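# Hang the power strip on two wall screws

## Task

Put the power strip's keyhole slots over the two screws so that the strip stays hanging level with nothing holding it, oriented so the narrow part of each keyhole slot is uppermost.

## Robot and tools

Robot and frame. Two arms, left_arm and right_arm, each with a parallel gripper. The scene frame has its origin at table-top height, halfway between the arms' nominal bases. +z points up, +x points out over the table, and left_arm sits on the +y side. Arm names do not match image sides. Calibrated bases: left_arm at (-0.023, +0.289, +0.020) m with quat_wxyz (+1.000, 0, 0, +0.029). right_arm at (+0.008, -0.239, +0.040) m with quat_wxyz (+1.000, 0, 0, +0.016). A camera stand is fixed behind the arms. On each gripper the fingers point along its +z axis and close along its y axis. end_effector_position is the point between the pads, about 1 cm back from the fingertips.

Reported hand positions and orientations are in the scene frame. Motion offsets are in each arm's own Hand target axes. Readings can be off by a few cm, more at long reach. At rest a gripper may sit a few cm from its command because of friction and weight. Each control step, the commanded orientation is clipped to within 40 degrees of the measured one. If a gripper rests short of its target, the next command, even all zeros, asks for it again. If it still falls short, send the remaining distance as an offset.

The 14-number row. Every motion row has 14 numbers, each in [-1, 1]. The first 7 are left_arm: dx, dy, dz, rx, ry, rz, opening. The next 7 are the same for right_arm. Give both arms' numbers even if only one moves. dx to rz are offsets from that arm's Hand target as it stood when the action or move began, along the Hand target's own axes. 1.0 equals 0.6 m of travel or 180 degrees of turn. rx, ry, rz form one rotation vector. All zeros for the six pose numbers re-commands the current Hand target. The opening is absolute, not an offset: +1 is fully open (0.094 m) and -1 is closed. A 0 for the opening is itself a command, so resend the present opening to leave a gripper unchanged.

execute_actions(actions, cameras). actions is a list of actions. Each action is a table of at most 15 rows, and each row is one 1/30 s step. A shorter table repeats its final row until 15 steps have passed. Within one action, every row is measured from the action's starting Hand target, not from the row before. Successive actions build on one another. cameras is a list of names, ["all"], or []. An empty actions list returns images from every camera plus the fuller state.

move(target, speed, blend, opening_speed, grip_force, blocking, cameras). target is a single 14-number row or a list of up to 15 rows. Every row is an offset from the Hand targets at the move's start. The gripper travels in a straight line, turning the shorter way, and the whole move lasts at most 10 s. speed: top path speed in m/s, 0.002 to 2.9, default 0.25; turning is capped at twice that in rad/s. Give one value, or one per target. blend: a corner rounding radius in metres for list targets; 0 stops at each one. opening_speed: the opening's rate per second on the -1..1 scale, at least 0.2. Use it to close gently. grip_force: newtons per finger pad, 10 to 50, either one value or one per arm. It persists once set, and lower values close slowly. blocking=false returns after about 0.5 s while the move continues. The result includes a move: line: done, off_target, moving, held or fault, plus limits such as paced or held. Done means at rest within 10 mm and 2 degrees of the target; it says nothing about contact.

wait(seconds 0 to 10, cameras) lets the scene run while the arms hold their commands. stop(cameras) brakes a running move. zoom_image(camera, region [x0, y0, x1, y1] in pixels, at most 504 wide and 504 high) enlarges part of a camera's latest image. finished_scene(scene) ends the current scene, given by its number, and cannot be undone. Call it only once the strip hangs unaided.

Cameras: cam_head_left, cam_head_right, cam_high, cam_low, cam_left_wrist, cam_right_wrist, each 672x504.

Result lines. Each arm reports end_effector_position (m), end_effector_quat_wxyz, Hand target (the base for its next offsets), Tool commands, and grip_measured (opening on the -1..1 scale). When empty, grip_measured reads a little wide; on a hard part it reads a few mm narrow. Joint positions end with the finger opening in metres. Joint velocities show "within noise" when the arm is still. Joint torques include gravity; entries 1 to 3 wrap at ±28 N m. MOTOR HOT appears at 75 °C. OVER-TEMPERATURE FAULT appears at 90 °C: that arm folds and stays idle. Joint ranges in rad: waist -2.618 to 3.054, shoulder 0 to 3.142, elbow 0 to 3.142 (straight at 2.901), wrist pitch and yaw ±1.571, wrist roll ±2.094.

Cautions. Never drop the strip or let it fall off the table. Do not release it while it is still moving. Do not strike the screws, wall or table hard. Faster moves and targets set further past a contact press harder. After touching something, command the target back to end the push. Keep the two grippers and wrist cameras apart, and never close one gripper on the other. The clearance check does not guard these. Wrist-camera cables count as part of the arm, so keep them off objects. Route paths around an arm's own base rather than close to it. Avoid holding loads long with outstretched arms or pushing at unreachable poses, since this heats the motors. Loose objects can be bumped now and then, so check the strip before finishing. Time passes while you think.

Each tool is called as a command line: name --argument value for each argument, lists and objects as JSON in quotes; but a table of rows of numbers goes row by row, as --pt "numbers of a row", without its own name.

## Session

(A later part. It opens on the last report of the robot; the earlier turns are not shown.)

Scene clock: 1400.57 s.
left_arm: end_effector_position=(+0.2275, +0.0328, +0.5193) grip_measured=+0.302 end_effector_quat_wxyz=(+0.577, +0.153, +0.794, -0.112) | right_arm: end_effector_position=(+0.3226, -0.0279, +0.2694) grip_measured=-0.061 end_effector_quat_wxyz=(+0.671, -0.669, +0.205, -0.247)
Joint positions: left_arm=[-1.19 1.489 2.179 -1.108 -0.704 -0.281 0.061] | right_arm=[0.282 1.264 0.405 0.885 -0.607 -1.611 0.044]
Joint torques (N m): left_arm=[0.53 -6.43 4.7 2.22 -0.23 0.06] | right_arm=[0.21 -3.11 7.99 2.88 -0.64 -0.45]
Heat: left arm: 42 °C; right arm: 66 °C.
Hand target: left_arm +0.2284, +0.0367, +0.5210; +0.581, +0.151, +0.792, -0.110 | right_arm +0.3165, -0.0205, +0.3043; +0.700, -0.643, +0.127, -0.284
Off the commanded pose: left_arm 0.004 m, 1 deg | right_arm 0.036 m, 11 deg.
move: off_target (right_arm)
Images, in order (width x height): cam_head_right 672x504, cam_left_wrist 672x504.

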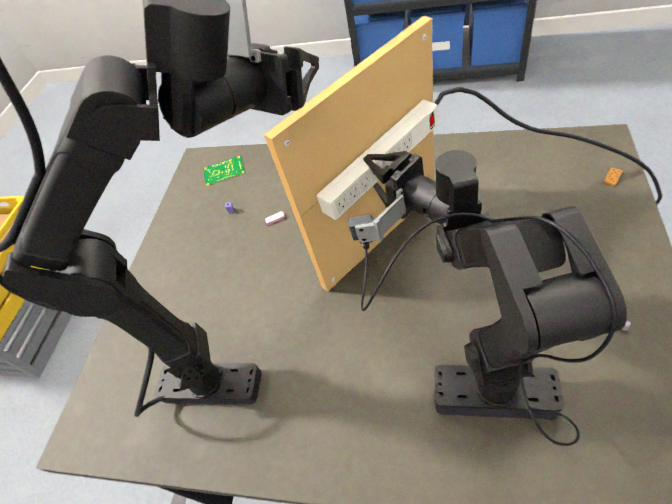

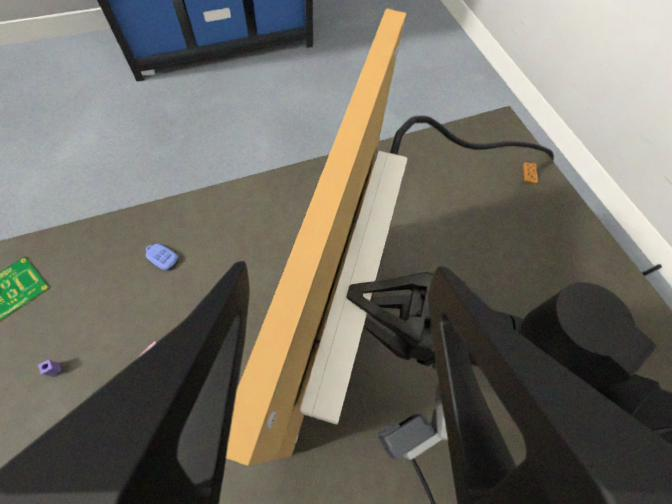

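move --target '[0,0,0,0,0,0,0.3,-0.003,0.0245,-0.0037,-0.006,0,0.006,-0.35]' --speed 0.04

Scene clock: 1406.27 s.
left_arm: end_effector_position=(+0.2275, +0.0328, +0.5193) grip_measured=+0.302 end_effector_quat_wxyz=(+0.577, +0.153, +0.794, -0.112) | right_arm: end_effector_position=(+0.3230, -0.0278, +0.2675) grip_measured=-0.061 end_effector_quat_wxyz=(+0.677, -0.664, +0.196, -0.249)
Joint positions: left_arm=[-1.19 1.489 2.179 -1.108 -0.704 -0.281 0.061] | right_arm=[0.274 1.298 0.392 0.955 -0.624 -1.608 0.044]
Joint torques (N m): left_arm=[0.53 -6.42 4.7 2.21 -0.22 0.06] | right_arm=[0.49 -2.66 7.02 2.62 -0.48 -0.38]
Heat: left arm: 42 °C; right arm: 63 °C.
Hand target: left_arm +0.2284, +0.0367, +0.5210; +0.581, +0.151, +0.792, -0.110 | right_arm +0.3172, -0.0211, +0.2895; +0.696, -0.648, +0.136, -0.276
Off the commanded pose: left_arm 0.004 m, 1 deg | right_arm 0.024 m, 8 deg.
move: off_target (right_arm)

move --target '[0,0,0,0,0,0,0.3,-0.002,0.019,-0.007,-0.016,0,0.003,-0.35]' --speed 0.04

Scene clock: 1409.20 s.
left_arm: end_effector_position=(+0.2275, +0.0328, +0.5193) grip_measured=+0.302 end_effector_quat_wxyz=(+0.577, +0.153, +0.794, -0.112) | right_arm: end_effector_position=(+0.3229, -0.0279, +0.2669) grip_measured=-0.061 end_effector_quat_wxyz=(+0.676, -0.666, +0.196, -0.249)
Joint positions: left_arm=[-1.19 1.489 2.179 -1.108 -0.704 -0.281 0.061] | right_arm=[0.273 1.298 0.392 0.952 -0.627 -1.61 0.044]
Joint torques (N m): left_arm=[0.53 -6.42 4.7 2.21 -0.23 0.06] | right_arm=[-0.02 -3.71 6.38 2.09 -0.51 -0.57]
Heat: left arm: 42 °C; right arm: 62 °C.
Hand target: left_arm +0.2284, +0.0367, +0.5210; +0.581, +0.151, +0.792, -0.110 | right_arm +0.3163, -0.0238, +0.2777; +0.681, -0.665, +0.146, -0.269
Off the commanded pose: left_arm 0.004 m, 1 deg | right_arm 0.013 m, 6 deg.
move: off_target (right_arm)

move --target '[0,0,0,0,0,0,0.3,-0.001,0.009,-0.012,-0.006,0,0.0,-0.35]' --speed 0.04

Scene clock: 1411.60 s.
left_arm: end_effector_position=(+0.2275, +0.0328, +0.5193) grip_measured=+0.302 end_effector_quat_wxyz=(+0.577, +0.153, +0.794, -0.112) | right_arm: end_effector_position=(+0.3193, -0.0304, +0.2459) grip_measured=-0.061 end_effector_quat_wxyz=(+0.656, -0.689, +0.199, -0.235)
Joint positions: left_arm=[-1.19 1.489 2.179 -1.108 -0.704 -0.281 0.061] | right_arm=[0.258 1.298 0.375 0.887 -0.657 -1.655 0.044]
Joint torques (N m): left_arm=[0.53 -6.43 4.7 2.21 -0.22 0.05] | right_arm=[-0.31 -5.96 6.17 2.43 -0.37 -0.31]
Heat: left arm: 42 °C; right arm: 61 °C.
Hand target: left_arm +0.2284, +0.0367, +0.5210; +0.581, +0.151, +0.792, -0.110 | right_arm +0.3128, -0.0297, +0.2717; +0.675, -0.671, +0.149, -0.268
Off the commanded pose: left_arm 0.004 m, 1 deg | right_arm 0.027 m, 7 deg.
move: off_target (right_arm)

move --target '[0,0,0,0,0,0,0.3,0.003,-0.03,0.004,0.008,0,0.012,-0.35]' --speed 0.04 --cameras '["cam_left_wrist","cam_head_right","cam_head_left"]'

zoom_image --camera "cam_head_right" --region '[290, 170, 350, 230]'

zoom_image --camera "cam_head_left" --region '[300, 180, 360, 240]'

zoom_image --camera "cam_head_right" --region '[390, 80, 450, 140]'

zoom_image --camera "cam_left_wrist" --region '[280, 140, 430, 440]'

Scene clock: 1420.30 s.
left_arm: end_effector_position=(+0.2275, +0.0328, +0.5193) grip_measured=+0.302 end_effector_quat_wxyz=(+0.577, +0.153, +0.794, -0.112) | right_arm: end_effector_position=(+0.3164, -0.0311, +0.2490) grip_measured=-0.061 end_effector_quat_wxyz=(+0.661, -0.685, +0.214, -0.219)
Joint positions: left_arm=[-1.19 1.489 2.179 -1.108 -0.704 -0.281 0.061] | right_arm=[0.258 1.268 0.375 0.855 -0.658 -1.611 0.044]
Joint torques (N m): left_arm=[0.53 -6.43 4.7 2.22 -0.22 0.06] | right_arm=[0.13 -6.52 8.49 2.41 -0.34 -0.22]
Heat: left arm: 42 °C; right arm: 58 °C.
Hand target: left_arm +0.2284, +0.0367, +0.5210; +0.581, +0.151, +0.792, -0.110 | right_arm +0.3127, -0.0279, +0.2898; +0.688, -0.660, +0.158, -0.257
Off the commanded pose: left_arm 0.004 m, 1 deg | right_arm 0.041 m, 9 deg.
move: off_target (right_arm)
Images, in order (width x height): cam_head_left 672x504, cam_head_right 672x504, cam_left_wrist 672x504.

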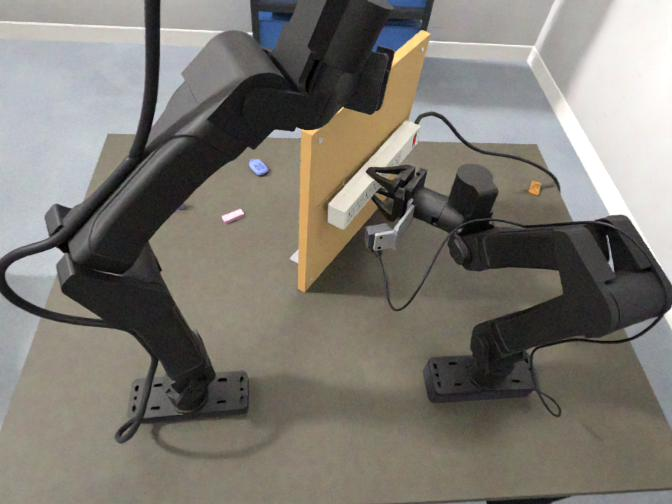

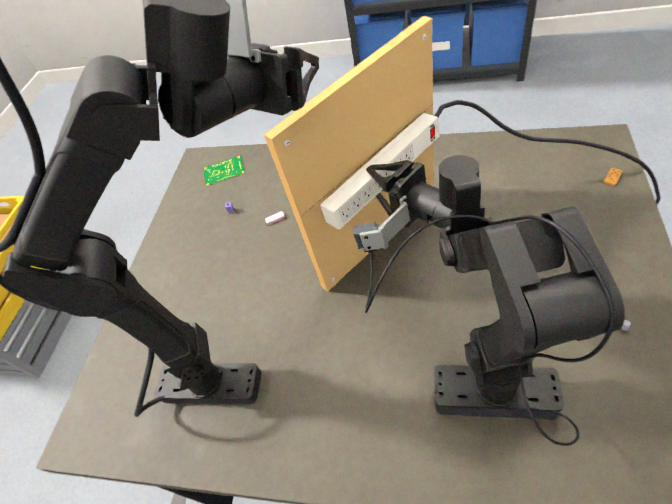

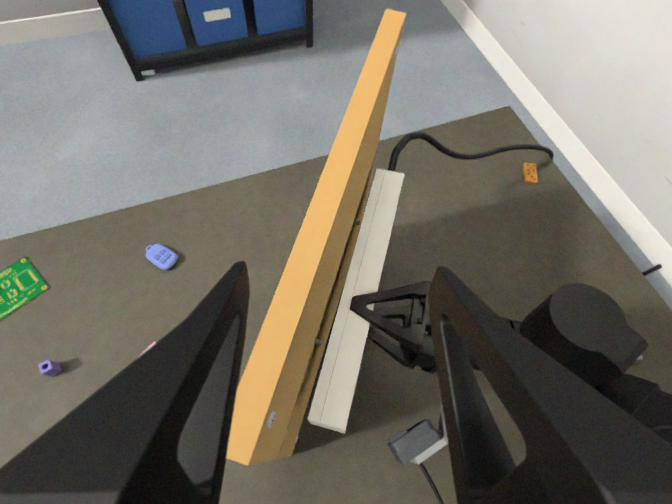

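Scaled by 8.400.

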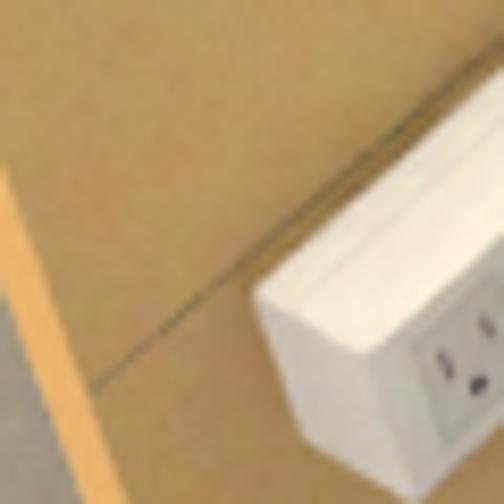

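Scaled by 8.400.

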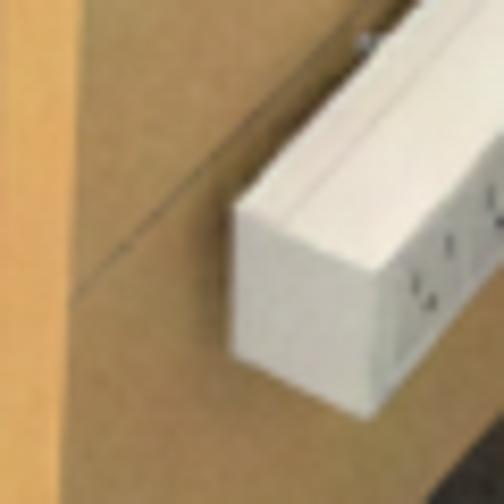

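Scaled by 8.400.

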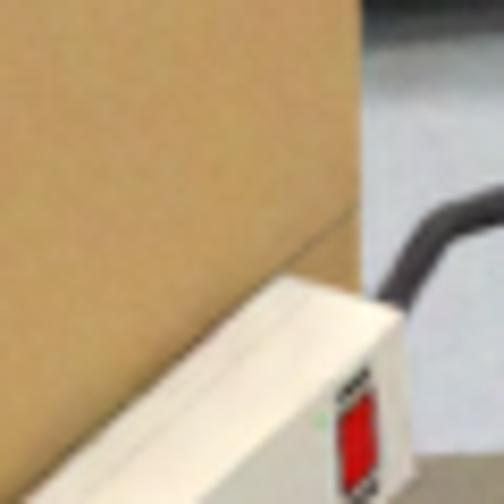

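Scaled by 1.680.

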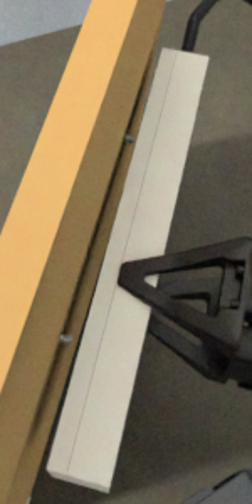

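zoom_image --camera "cam_head_right" --region '[320, 120, 420, 220]'

zoom_image --camera "cam_head_left" --region '[320, 120, 420, 220]'

Scaled by 5.040.

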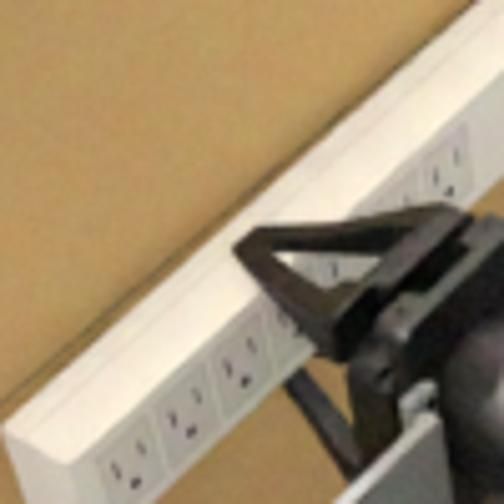

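Scaled by 5.040.

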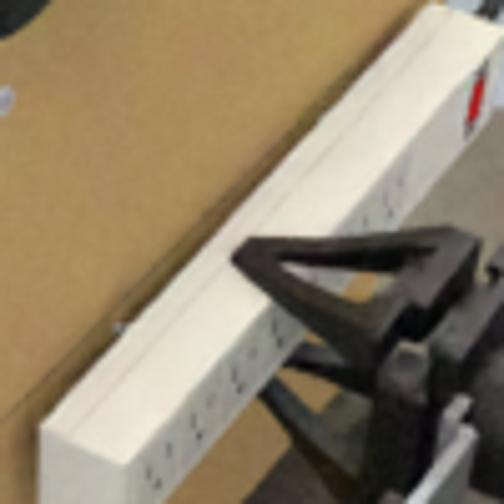

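move --target '[0,0,0,0,0,0,0.3,0.004,-0.0288,0.0123,0.006,0.0045,0,-0.35]' --speed 0.04

Scene clock: 1447.53 s.
left_arm: end_effector_position=(+0.2275, +0.0328, +0.5193) grip_measured=+0.302 end_effector_quat_wxyz=(+0.577, +0.153, +0.794, -0.112) | right_arm: end_effector_position=(+0.3163, -0.0303, +0.2558) grip_measured=-0.061 end_effector_quat_wxyz=(+0.661, -0.682, +0.224, -0.219)
Joint positions: left_arm=[-1.19 1.489 2.179 -1.108 -0.704 -0.281 0.061] | right_arm=[0.27 1.236 0.389 0.809 -0.632 -1.596 0.044]
Joint torques (N m): left_arm=[0.53 -6.43 4.7 2.21 -0.22 0.06] | right_arm=[0.94 -6.27 10.7 2.41 -0.23 -0.21]
Heat: left arm: 42 °C; right arm: 57 °C.
Hand target: left_arm +0.2284, +0.0367, +0.5210; +0.581, +0.151, +0.792, -0.110 | right_arm +0.3162, -0.0230, +0.3078; +0.693, -0.651, +0.160, -0.263
Off the commanded pose: left_arm 0.004 m, 1 deg | right_arm 0.052 m, 10 deg.
move: off_target (right_arm)

move --target '[0,0,0,0,0,0,0.3,0.0005,0.0012,0.0133,0.008,0,-0.008,-0.35]' --speed 0.04

Scene clock: 1450.87 s.
left_arm: end_effector_position=(+0.2275, +0.0328, +0.5193) grip_measured=+0.302 end_effector_quat_wxyz=(+0.577, +0.153, +0.794, -0.112) | right_arm: end_effector_position=(+0.3184, -0.0282, +0.2615) grip_measured=-0.061 end_effector_quat_wxyz=(+0.666, -0.674, +0.219, -0.233)
Joint positions: left_arm=[-1.19 1.489 2.179 -1.108 -0.704 -0.281 0.061] | right_arm=[0.287 1.245 0.389 0.85 -0.601 -1.596 0.044]
Joint torques (N m): left_arm=[0.53 -6.42 4.7 2.21 -0.22 0.06] | right_arm=[1.07 -2.97 11.03 2.66 -0.34 -0.32]
Heat: left arm: 42 °C; right arm: 57 °C.
Hand target: left_arm +0.2284, +0.0367, +0.5210; +0.581, +0.151, +0.792, -0.110 | right_arm +0.3211, -0.0167, +0.3080; +0.698, -0.645, +0.149, -0.274
Off the commanded pose: left_arm 0.004 m, 1 deg | right_arm 0.048 m, 11 deg.
move: off_target (right_arm)

wait --seconds 0.1 --cameras '["cam_left_wrist","cam_head_right","cam_head_left"]'

zoom_image --camera "cam_head_right" --region '[290, 170, 350, 230]'

zoom_image --camera "cam_head_left" --region '[300, 180, 360, 240]'

zoom_image --camera "cam_left_wrist" --region '[280, 140, 430, 440]'

zoom_image --camera "cam_head_right" --region '[390, 80, 450, 140]'

Scene clock: 1456.50 s.
left_arm: end_effector_position=(+0.2275, +0.0328, +0.5193) grip_measured=+0.302 end_effector_quat_wxyz=(+0.577, +0.153, +0.794, -0.112) | right_arm: end_effector_position=(+0.3185, -0.0282, +0.2616) grip_measured=-0.061 end_effector_quat_wxyz=(+0.666, -0.674, +0.219, -0.233)
Joint positions: left_arm=[-1.19 1.489 2.179 -1.108 -0.704 -0.281 0.061] | right_arm=[0.287 1.245 0.389 0.851 -0.601 -1.596 0.044]
Joint torques (N m): left_arm=[0.53 -6.43 4.7 2.21 -0.23 0.06] | right_arm=[1.16 -3 11.03 2.66 -0.36 -0.32]
Heat: left arm: 42 °C; right arm: 57 °C.
Hand target: left_arm +0.2284, +0.0367, +0.5210; +0.581, +0.151, +0.792, -0.110 | right_arm +0.3211, -0.0167, +0.3080; +0.698, -0.645, +0.149, -0.274
Tool commands: left_gripper/opening=+0.3 right_gripper/opening=-0.35
Off the commanded pose: left_arm 0.004 m, 1 deg | right_arm 0.048 m, 11 deg.
wait: 0.10 s; at rest from the start
Images, in order (width x height): cam_head_left 672x504, cam_head_right 672x504, cam_left_wrist 672x504.

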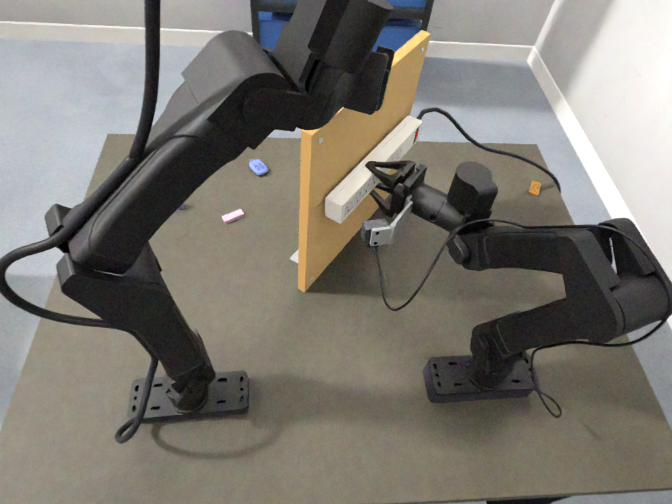

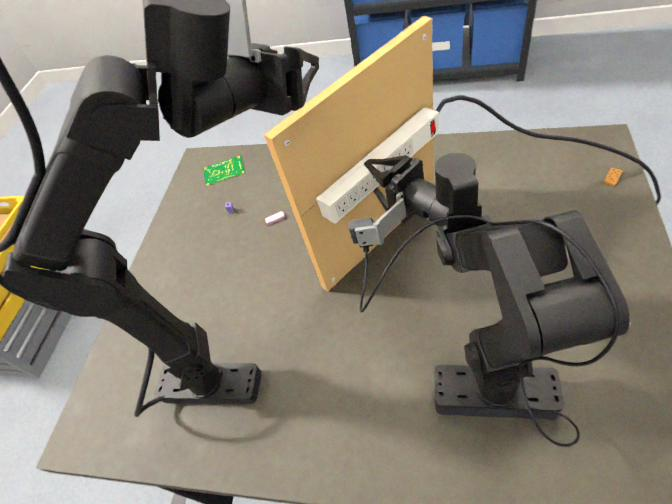

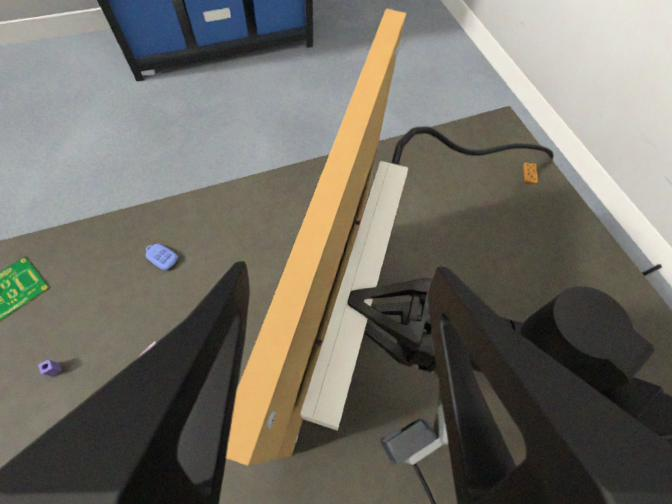

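Scaled by 8.400.

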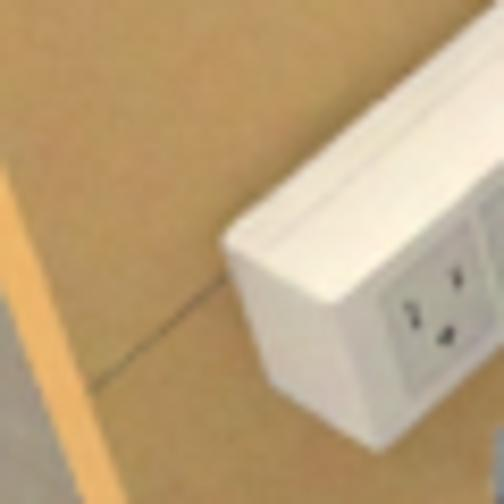

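Scaled by 8.400.

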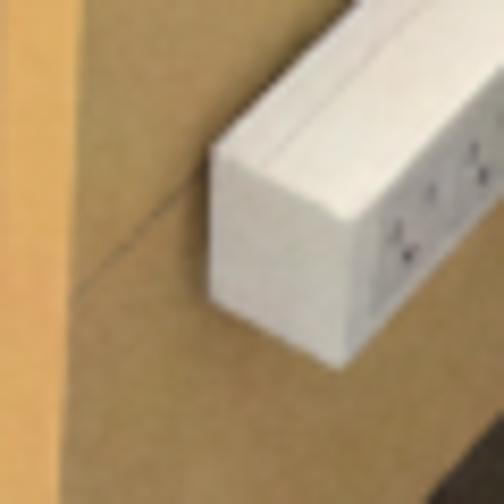

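Scaled by 1.680.

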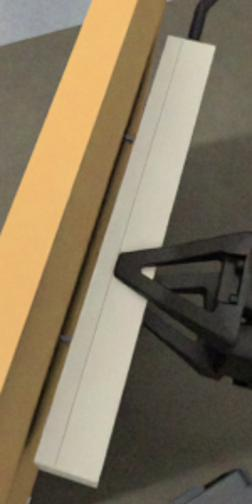

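Scaled by 8.400.

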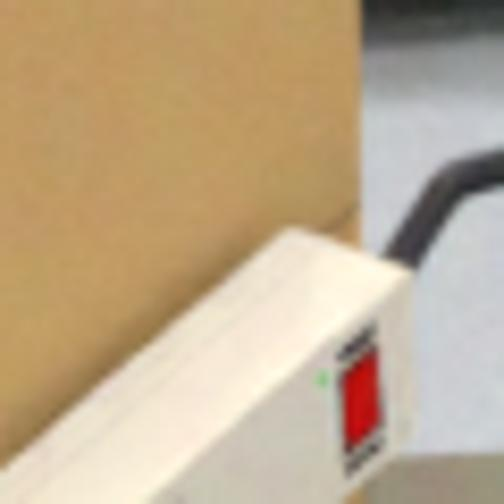

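move --pt "0 0 0 0 0 0 0.3 -0.0025 0.0005 0.0105 0 0 0 -0.35" --pt "0 0 0 0 0 0 0.3 -0.013 0.0 0.0105 0 0 0 -0.35" --pt "0 0 0 0 0 0 0.3 0.008 0.0 0.0105 0 0 0 -0.35" --pt "0 0 0 0 0 0 0.3 -0.0025 0.0 0.0105 0 0 0 -0.35" --speed 0.03

Scene clock: 1470.97 s.
left_arm: end_effector_position=(+0.2275, +0.0328, +0.5193) grip_measured=+0.302 end_effector_quat_wxyz=(+0.577, +0.153, +0.794, -0.112) | right_arm: end_effector_position=(+0.3200, -0.0248, +0.2607) grip_measured=-0.061 end_effector_quat_wxyz=(+0.667, -0.675, +0.218, -0.230)
Joint positions: left_arm=[-1.19 1.489 2.179 -1.108 -0.704 -0.281 0.061] | right_arm=[0.294 1.265 0.398 0.86 -0.601 -1.594 0.044]
Joint torques (N m): left_arm=[0.53 -6.43 4.71 2.21 -0.23 0.06] | right_arm=[2.17 -3.23 11.29 2.62 -0.11 -0.33]
Heat: left arm: 42 °C; right arm: 59 °C.
Hand target: left_arm +0.2284, +0.0367, +0.5210; +0.581, +0.151, +0.792, -0.110 | right_arm +0.3234, -0.0106, +0.3084; +0.698, -0.645, +0.149, -0.274
Off the commanded pose: left_arm 0.004 m, 1 deg | right_arm 0.050 m, 11 deg.
move: off_target (right_arm)

move --pt "0 0 0 0 0 0 0.3 -0.018 -0.0015 0 0 0 0 -0.35" --pt "0 0 0 0 0 0 0.3 0.013 -0.0025 0 0 0 0 -0.35" --pt "0 0 0 0 0 0 0.3 -0.018 -0.005 0 0 0 0 -0.35" --pt "0 0 0 0 0 0 0.3 0.0 -0.005 0 0 0 0 -0.35" --speed 0.04 --cameras '["cam_left_wrist"]'

zoom_image --camera "cam_left_wrist" --region '[280, 140, 430, 440]'

Scene clock: 1477.47 s.
left_arm: end_effector_position=(+0.2275, +0.0328, +0.5193) grip_measured=+0.302 end_effector_quat_wxyz=(+0.577, +0.153, +0.794, -0.112) | right_arm: end_effector_position=(+0.3199, -0.0245, +0.2614) grip_measured=-0.061 end_effector_quat_wxyz=(+0.662, -0.676, +0.226, -0.232)
Joint positions: left_arm=[-1.19 1.489 2.179 -1.108 -0.704 -0.281 0.061] | right_arm=[0.307 1.243 0.403 0.82 -0.572 -1.596 0.044]
Joint torques (N m): left_arm=[0.53 -6.42 4.71 2.21 -0.23 0.06] | right_arm=[1.28 -2.67 11.45 2.8 -0.42 -0.35]
Heat: left arm: 42 °C; right arm: 60 °C.
Hand target: left_arm +0.2284, +0.0367, +0.5210; +0.581, +0.151, +0.792, -0.110 | right_arm +0.3228, -0.0107, +0.3114; +0.698, -0.645, +0.149, -0.274
Off the commanded pose: left_arm 0.004 m, 1 deg | right_arm 0.052 m, 12 deg.
move: off_target (right_arm)
Images, in order (width x height): cam_left_wrist 672x504.

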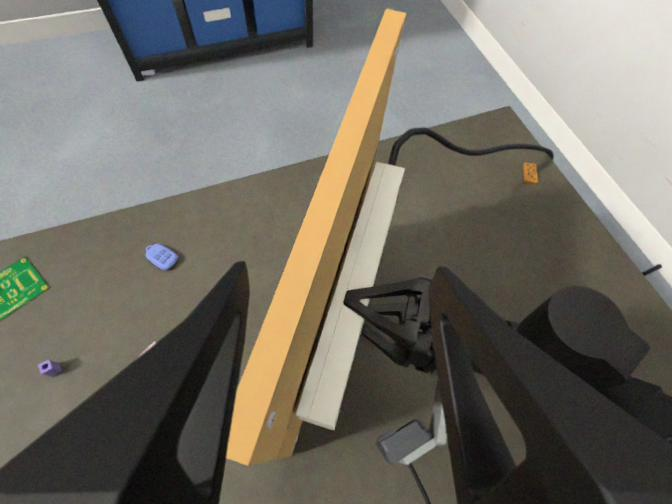

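Scaled by 1.680.

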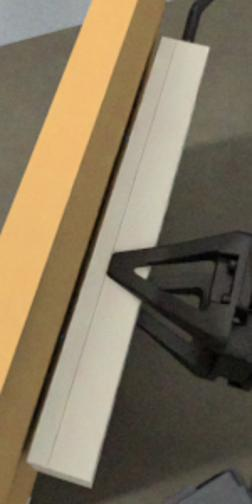

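move --target '[0,0,0,0,0,0,0.3,-0.025,-0.003,-0.004,0,0,0,-0.35]' --speed 0.04

move --target '[0,0,0,0,0,0,0.3,0.045,0.005,0,0,0,0,-0.35]' --speed 0.04

Scene clock: 1485.87 s.
left_arm: end_effector_position=(+0.2275, +0.0328, +0.5193) grip_measured=+0.302 end_effector_quat_wxyz=(+0.577, +0.153, +0.794, -0.112) | right_arm: end_effector_position=(+0.3196, -0.0242, +0.2618) grip_measured=-0.061 end_effector_quat_wxyz=(+0.658, -0.676, +0.231, -0.237)
Joint positions: left_arm=[-1.19 1.489 2.179 -1.108 -0.704 -0.281 0.061] | right_arm=[0.319 1.229 0.403 0.8 -0.545 -1.601 0.044]
Joint torques (N m): left_arm=[0.53 -6.42 4.7 2.21 -0.23 0.06] | right_arm=[4.12 -4.96 9.1 2.83 -0.23 -0.34]
Heat: left arm: 42 °C; right arm: 61 °C.
Hand target: left_arm +0.2284, +0.0367, +0.5210; +0.581, +0.151, +0.792, -0.110 | right_arm +0.3090, -0.0040, +0.3106; +0.698, -0.645, +0.149, -0.274
Off the commanded pose: left_arm 0.004 m, 1 deg | right_arm 0.054 m, 12 deg.
move: off_target (right_arm)

Scene clock: 1486.97 s.
left_arm: end_effector_position=(+0.2275, +0.0328, +0.5193) grip_measured=+0.302 end_effector_quat_wxyz=(+0.577, +0.153, +0.794, -0.112) | right_arm: end_effector_position=(+0.3231, -0.0272, +0.2598) grip_measured=-0.061 end_effector_quat_wxyz=(+0.663, -0.679, +0.219, -0.225)
Joint positions: left_arm=[-1.19 1.489 2.179 -1.108 -0.704 -0.281 0.061] | right_arm=[0.276 1.269 0.414 0.832 -0.624 -1.601 0.044]
Joint torques (N m): left_arm=[0.53 -6.42 4.7 2.21 -0.22 0.06] | right_arm=[-0.1 -2.89 11.79 2.76 -0.35 -0.29]
Heat: left arm: 42 °C; right arm: 60 °C.
Hand target: left_arm +0.2284, +0.0367, +0.5210; +0.581, +0.151, +0.792, -0.110 | right_arm +0.3314, -0.0196, +0.3118; +0.698, -0.645, +0.149, -0.274
Off the commanded pose: left_arm 0.004 m, 1 deg | right_arm 0.053 m, 11 deg.
move: off_target (right_arm)

move --target '[0,0,0,0,0,0,0.3,-0.04,-0.005,0,0,0,0,-0.35]' --speed 0.04 --cameras '["cam_left_wrist","cam_head_right","cam_head_left"]'

zoom_image --camera "cam_left_wrist" --region '[280, 140, 430, 440]'

zoom_image --camera "cam_head_right" --region '[290, 170, 350, 230]'

zoom_image --camera "cam_head_left" --region '[300, 180, 360, 240]'

zoom_image --camera "cam_head_right" --region '[390, 80, 450, 140]'

Scene clock: 1493.50 s.
left_arm: end_effector_position=(+0.2275, +0.0328, +0.5193) grip_measured=+0.302 end_effector_quat_wxyz=(+0.577, +0.153, +0.794, -0.112) | right_arm: end_effector_position=(+0.3228, -0.0258, +0.2604) grip_measured=-0.061 end_effector_quat_wxyz=(+0.655, -0.679, +0.233, -0.236)
Joint positions: left_arm=[-1.19 1.489 2.179 -1.108 -0.704 -0.281 0.061] | right_arm=[0.308 1.239 0.413 0.79 -0.556 -1.605 0.044]
Joint torques (N m): left_arm=[0.51 -6.43 4.7 2.22 -0.23 0.06] | right_arm=[4.08 -5.26 8.77 2.96 -0.25 -0.29]
Heat: left arm: 42 °C; right arm: 60 °C.
Hand target: left_arm +0.2284, +0.0367, +0.5210; +0.581, +0.151, +0.792, -0.110 | right_arm +0.3114, -0.0058, +0.3111; +0.698, -0.645, +0.149, -0.274
Off the commanded pose: left_arm 0.004 m, 1 deg | right_arm 0.056 m, 12 deg.
move: off_target (right_arm)
Images, in order (width x height): cam_head_left 672x504, cam_head_right 672x504, cam_left_wrist 672x504.

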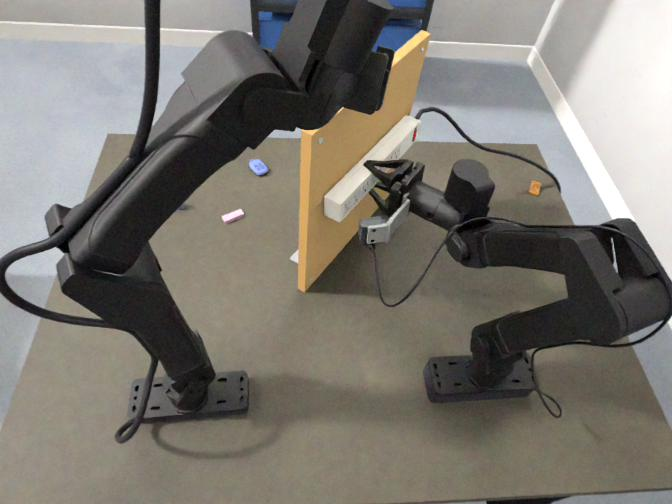

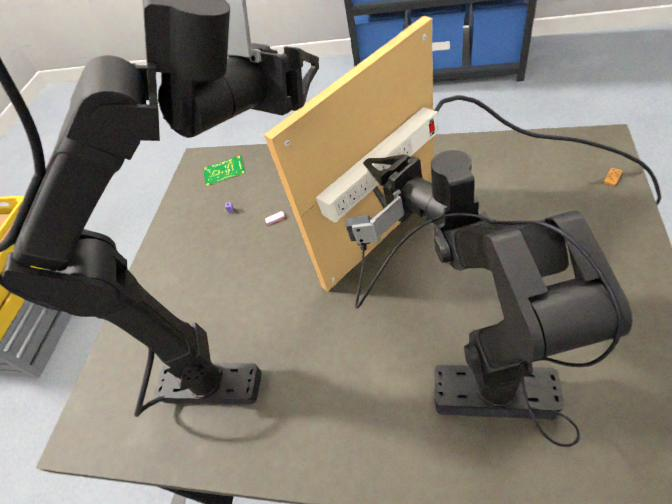

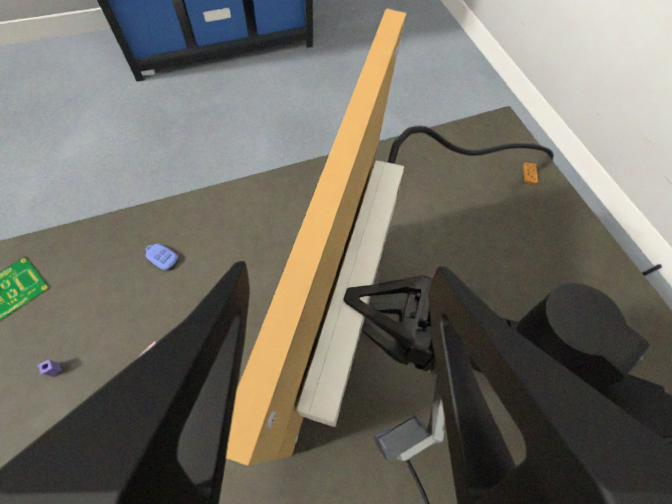

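Scaled by 1.680.

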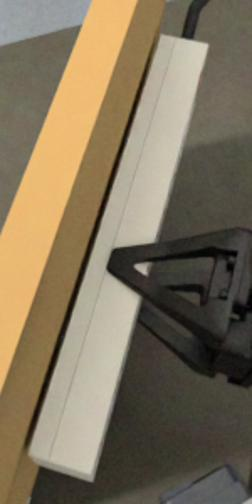

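Scaled by 8.400.

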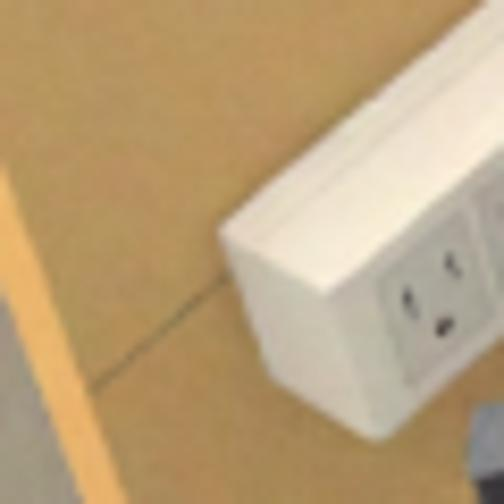

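Scaled by 8.400.

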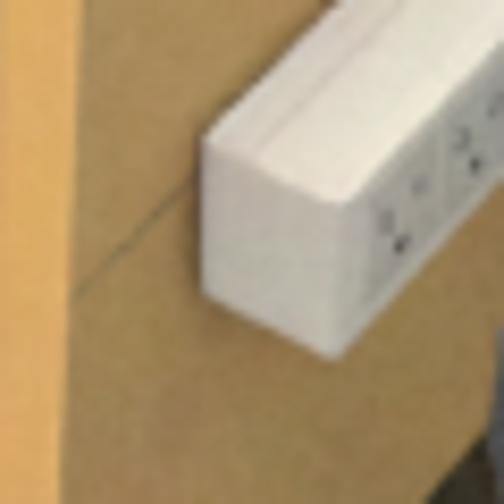

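Scaled by 8.400.

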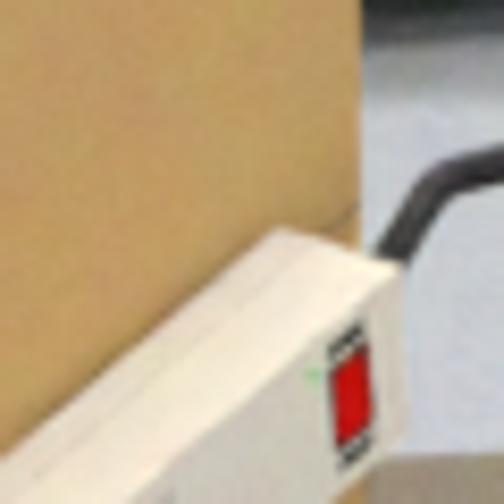

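move --pt "0 0 0 0 0 0 0.3 0.0198 0.0007 -0.0177 0 0 -0.004 -0.35" --pt "0 0 0 0 0 0 0.3 0.0203 0.0017 0.0023 0 0 -0.004 -0.35" --speed 0.04

Scene clock: 1509.63 s.
left_arm: end_effector_position=(+0.2275, +0.0328, +0.5193) grip_measured=+0.302 end_effector_quat_wxyz=(+0.577, +0.153, +0.794, -0.112) | right_arm: end_effector_position=(+0.3217, -0.0260, +0.2654) grip_measured=-0.061 end_effector_quat_wxyz=(+0.662, -0.675, +0.220, -0.240)
Joint positions: left_arm=[-1.19 1.489 2.179 -1.108 -0.704 -0.281 0.061] | right_arm=[0.299 1.241 0.411 0.82 -0.577 -1.61 0.044]
Joint torques (N m): left_arm=[0.53 -6.42 4.7 2.22 -0.22 0.06] | right_arm=[1.62 -2.69 10.97 2.76 -0.41 -0.33]
Heat: left arm: 42 °C; right arm: 63 °C.
Hand target: left_arm +0.2284, +0.0367, +0.5210; +0.581, +0.151, +0.792, -0.110 | right_arm +0.3222, -0.0117, +0.3121; +0.696, -0.646, +0.145, -0.278
Off the commanded pose: left_arm 0.004 m, 1 deg | right_arm 0.049 m, 11 deg.
move: off_target (right_arm)

move --target '[0,0,0,0,0,0,0.3,-0.0133,0.003,-0.0317,0,0,0,-0.35]' --speed 0.05

Scene clock: 1512.87 s.
left_arm: end_effector_position=(+0.2275, +0.0328, +0.5193) grip_measured=+0.302 end_effector_quat_wxyz=(+0.577, +0.153, +0.794, -0.112) | right_arm: end_effector_position=(+0.3191, -0.0268, +0.2671) grip_measured=-0.061 end_effector_quat_wxyz=(+0.663, -0.674, +0.217, -0.242)
Joint positions: left_arm=[-1.19 1.489 2.179 -1.108 -0.704 -0.281 0.061] | right_arm=[0.299 1.227 0.403 0.82 -0.578 -1.61 0.044]
Joint torques (N m): left_arm=[0.53 -6.42 4.7 2.22 -0.22 0.06] | right_arm=[0.29 -6.71 6.75 2.74 -0.59 -0.33]
Heat: left arm: 42 °C; right arm: 63 °C.
Hand target: left_arm +0.2284, +0.0367, +0.5210; +0.581, +0.151, +0.792, -0.110 | right_arm +0.3055, -0.0227, +0.3067; +0.696, -0.646, +0.145, -0.278
Off the commanded pose: left_arm 0.004 m, 1 deg | right_arm 0.042 m, 11 deg.
move: off_target (right_arm)

move --target '[0,0,0,0,0,0,0.3,-0.0045,0.0045,0.026,0,0,0,-0.35]' --speed 0.04

Scene clock: 1517.40 s.
left_arm: end_effector_position=(+0.2275, +0.0328, +0.5193) grip_measured=+0.302 end_effector_quat_wxyz=(+0.577, +0.153, +0.794, -0.112) | right_arm: end_effector_position=(+0.3172, -0.0222, +0.2682) grip_measured=-0.061 end_effector_quat_wxyz=(+0.665, -0.673, +0.215, -0.242)
Joint positions: left_arm=[-1.19 1.489 2.179 -1.108 -0.704 -0.281 0.061] | right_arm=[0.321 1.227 0.403 0.825 -0.559 -1.61 0.044]
Joint torques (N m): left_arm=[0.53 -6.42 4.7 2.21 -0.22 0.05] | right_arm=[2.33 -2.61 8.85 2.85 -0.27 -0.4]
Heat: left arm: 42 °C; right arm: 62 °C.
Hand target: left_arm +0.2284, +0.0367, +0.5210; +0.581, +0.151, +0.792, -0.110 | right_arm +0.3126, -0.0082, +0.3055; +0.696, -0.646, +0.145, -0.278
Off the commanded pose: left_arm 0.004 m, 1 deg | right_arm 0.040 m, 10 deg.
move: off_target (right_arm)

wait --seconds 0.1 --cameras '["cam_left_wrist","cam_head_right","cam_head_left"]'

Scene clock: 1537.03 s.
left_arm: end_effector_position=(+0.2275, +0.0328, +0.5193) grip_measured=+0.302 end_effector_quat_wxyz=(+0.577, +0.153, +0.794, -0.112) | right_arm: end_effector_position=(+0.3172, -0.0222, +0.2682) grip_measured=-0.061 end_effector_quat_wxyz=(+0.665, -0.673, +0.215, -0.242)
Joint positions: left_arm=[-1.19 1.489 2.179 -1.108 -0.704 -0.281 0.061] | right_arm=[0.321 1.227 0.403 0.825 -0.559 -1.61 0.044]
Joint torques (N m): left_arm=[0.53 -6.43 4.7 2.21 -0.23 0.06] | right_arm=[2.32 -2.58 8.9 2.86 -0.28 -0.39]
Heat: left arm: 42 °C; right arm: 59 °C.
Hand target: left_arm +0.2284, +0.0367, +0.5210; +0.581, +0.151, +0.792, -0.110 | right_arm +0.3126, -0.0082, +0.3055; +0.696, -0.646, +0.145, -0.278
Tool commands: left_gripper/opening=+0.3 right_gripper/opening=-0.35
Off the commanded pose: left_arm 0.004 m, 1 deg | right_arm 0.040 m, 10 deg.
wait: 0.10 s; at rest from the start
Images, in order (width x height): cam_head_left 672x504, cam_head_right 672x504, cam_left_wrist 672x504.

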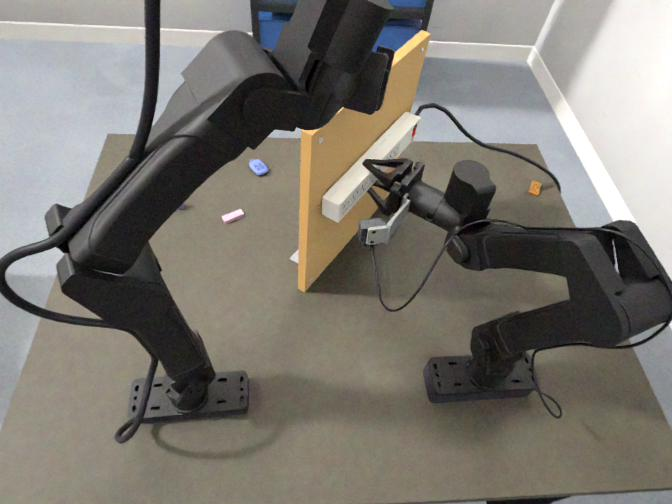

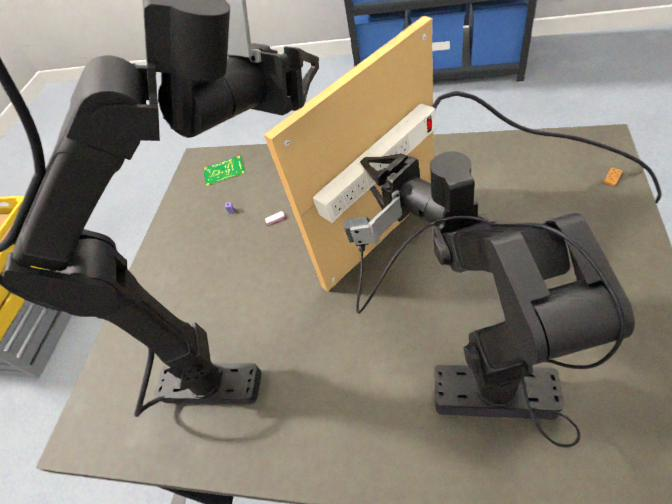

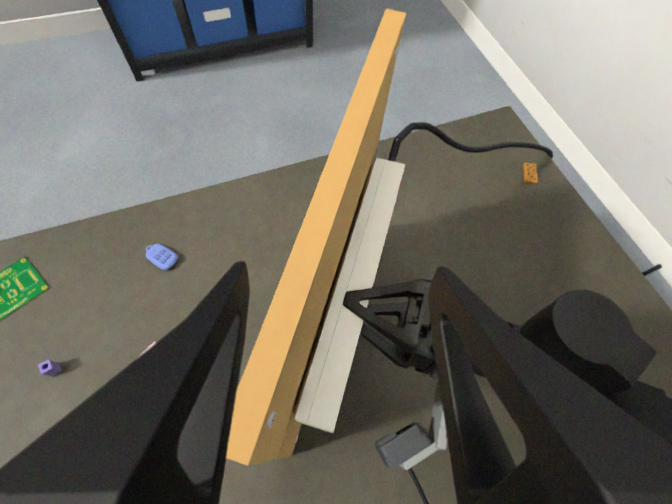

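move --pt "0 0 0 0 0 0 0.3 0.0070 0.0543 -0.0494 0 0 0 -0.35" --pt "0 0 0 0 0 0 0.3 0.0160 -0.0063 -0.0418 0 0 0 -0.35" --speed 0.06 --cameras '["cam_left_wrist"]'

Scene clock: 1548.80 s.
left_arm: end_effector_position=(+0.2275, +0.0328, +0.5193) grip_measured=+0.302 end_effector_quat_wxyz=(+0.577, +0.153, +0.794, -0.112) | right_arm: end_effector_position=(+0.3067, -0.0386, +0.2550) grip_measured=-0.061 end_effector_quat_wxyz=(+0.666, -0.676, +0.216, -0.230)
Joint positions: left_arm=[-1.19 1.489 2.179 -1.108 -0.704 -0.281 0.061] | right_arm=[0.248 1.194 0.334 0.85 -0.65 -1.601 0.044]
Joint torques (N m): left_arm=[0.53 -6.43 4.7 2.21 -0.23 0.05] | right_arm=[-0.08 -6.04 10.56 2.42 -0.4 -0.3]
Heat: left arm: 42 °C; right arm: 58 °C.
Hand target: left_arm +0.2284, +0.0367, +0.5210; +0.581, +0.151, +0.792, -0.110 | right_arm +0.3056, -0.0343, +0.3077; +0.696, -0.646, +0.145, -0.278
Off the commanded pose: left_arm 0.004 m, 1 deg | right_arm 0.053 m, 11 deg.
move: off_target (right_arm)
Images, in order (width x height): cam_left_wrist 672x504.

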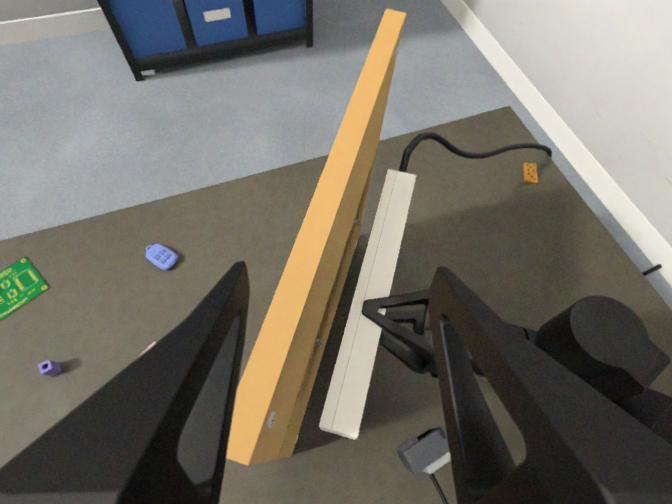

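move --target '[0,0,0,0,0,0,0.3,0.0015,-0.0035,0.0239,0,0.008,-0.01,-0.35]' --speed 0.06

wait --seconds 0.1 --cameras '["cam_left_wrist","cam_head_right","cam_head_left"]'

zoom_image --camera "cam_head_right" --region '[290, 170, 350, 230]'

zoom_image --camera "cam_left_wrist" --region '[280, 140, 430, 440]'

Scene clock: 1558.17 s.
left_arm: end_effector_position=(+0.2275, +0.0328, +0.5193) grip_measured=+0.302 end_effector_quat_wxyz=(+0.577, +0.153, +0.794, -0.112) | right_arm: end_effector_position=(+0.3135, -0.0354, +0.2636) grip_measured=-0.061 end_effector_quat_wxyz=(+0.659, -0.672, +0.220, -0.255)
Joint positions: left_arm=[-1.19 1.489 2.179 -1.108 -0.704 -0.281 0.061] | right_arm=[0.285 1.186 0.361 0.823 -0.569 -1.624 0.044]
Joint torques (N m): left_arm=[0.53 -6.42 4.7 2.21 -0.22 0.06] | right_arm=[1.29 -3.06 11.18 2.61 -0.43 -0.45]
Heat: left arm: 42 °C; right arm: 58 °C.
Hand target: left_arm +0.2284, +0.0367, +0.5210; +0.581, +0.151, +0.792, -0.110 | right_arm +0.3139, -0.0232, +0.3117; +0.690, -0.644, +0.143, -0.297
Off the commanded pose: left_arm 0.004 m, 1 deg | right_arm 0.050 m, 11 deg.
move: off_target (right_arm)

Scene clock: 1558.27 s.
left_arm: end_effector_position=(+0.2275, +0.0328, +0.5193) grip_measured=+0.302 end_effector_quat_wxyz=(+0.577, +0.153, +0.794, -0.112) | right_arm: end_effector_position=(+0.3135, -0.0355, +0.2636) grip_measured=-0.061 end_effector_quat_wxyz=(+0.659, -0.672, +0.220, -0.255)
Joint positions: left_arm=[-1.19 1.489 2.179 -1.108 -0.704 -0.281 0.061] | right_arm=[0.285 1.186 0.361 0.823 -0.569 -1.624 0.044]
Joint torques (N m): left_arm=[0.53 -6.43 4.7 2.21 -0.22 0.06] | right_arm=[1.22 -3.06 11.19 2.58 -0.44 -0.45]
Heat: left arm: 42 °C; right arm: 58 °C.
Hand target: left_arm +0.2284, +0.0367, +0.5210; +0.581, +0.151, +0.792, -0.110 | right_arm +0.3139, -0.0232, +0.3117; +0.690, -0.644, +0.143, -0.297
Tool commands: left_gripper/opening=+0.3 right_gripper/opening=-0.35
Off the commanded pose: left_arm 0.004 m, 1 deg | right_arm 0.050 m, 11 deg.
wait: 0.10 s; no rest
Images, in order (width x height): cam_head_left 672x504, cam_head_right 672x504, cam_left_wrist 672x504.

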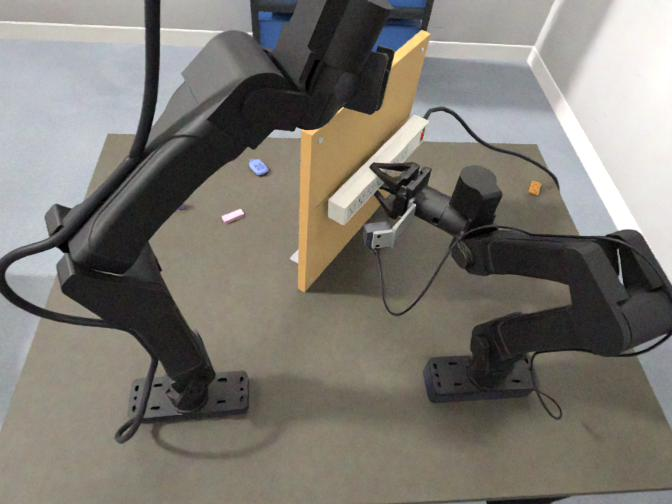

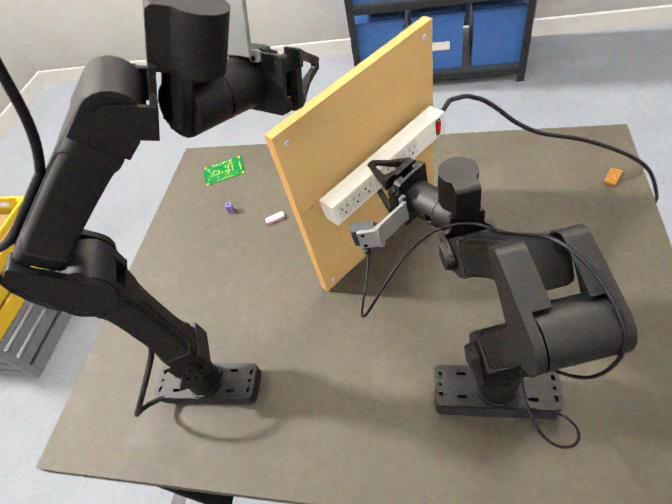

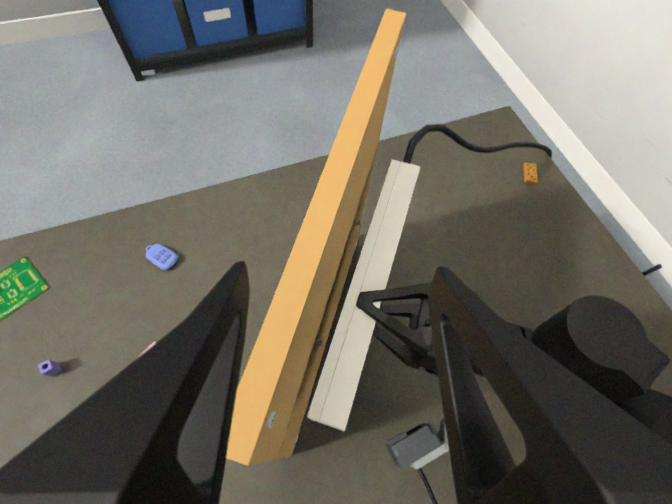

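Scaled by 8.400.

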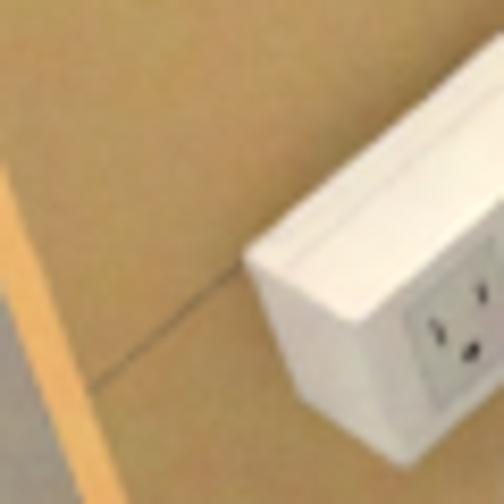

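Scaled by 1.680.

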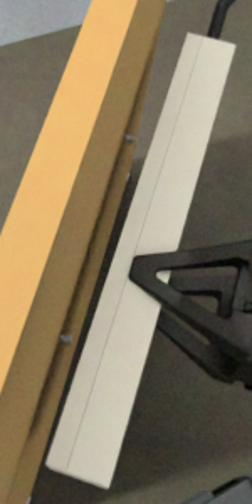

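zoom_image --camera "cam_head_right" --region '[390, 80, 450, 140]'

zoom_image --camera "cam_head_left" --region '[300, 180, 360, 240]'

Scaled by 8.400.

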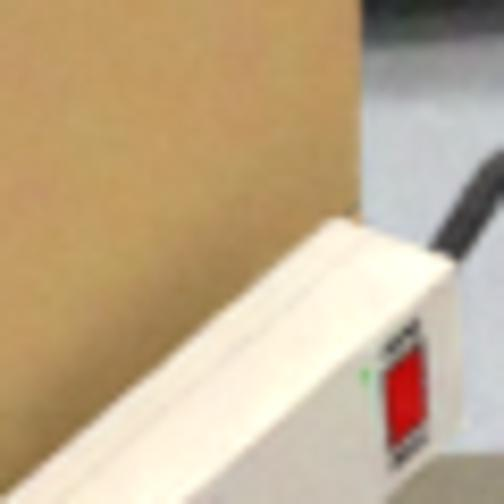

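Scaled by 8.400.

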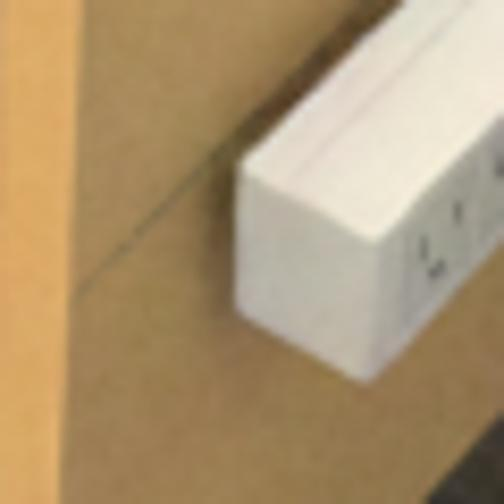

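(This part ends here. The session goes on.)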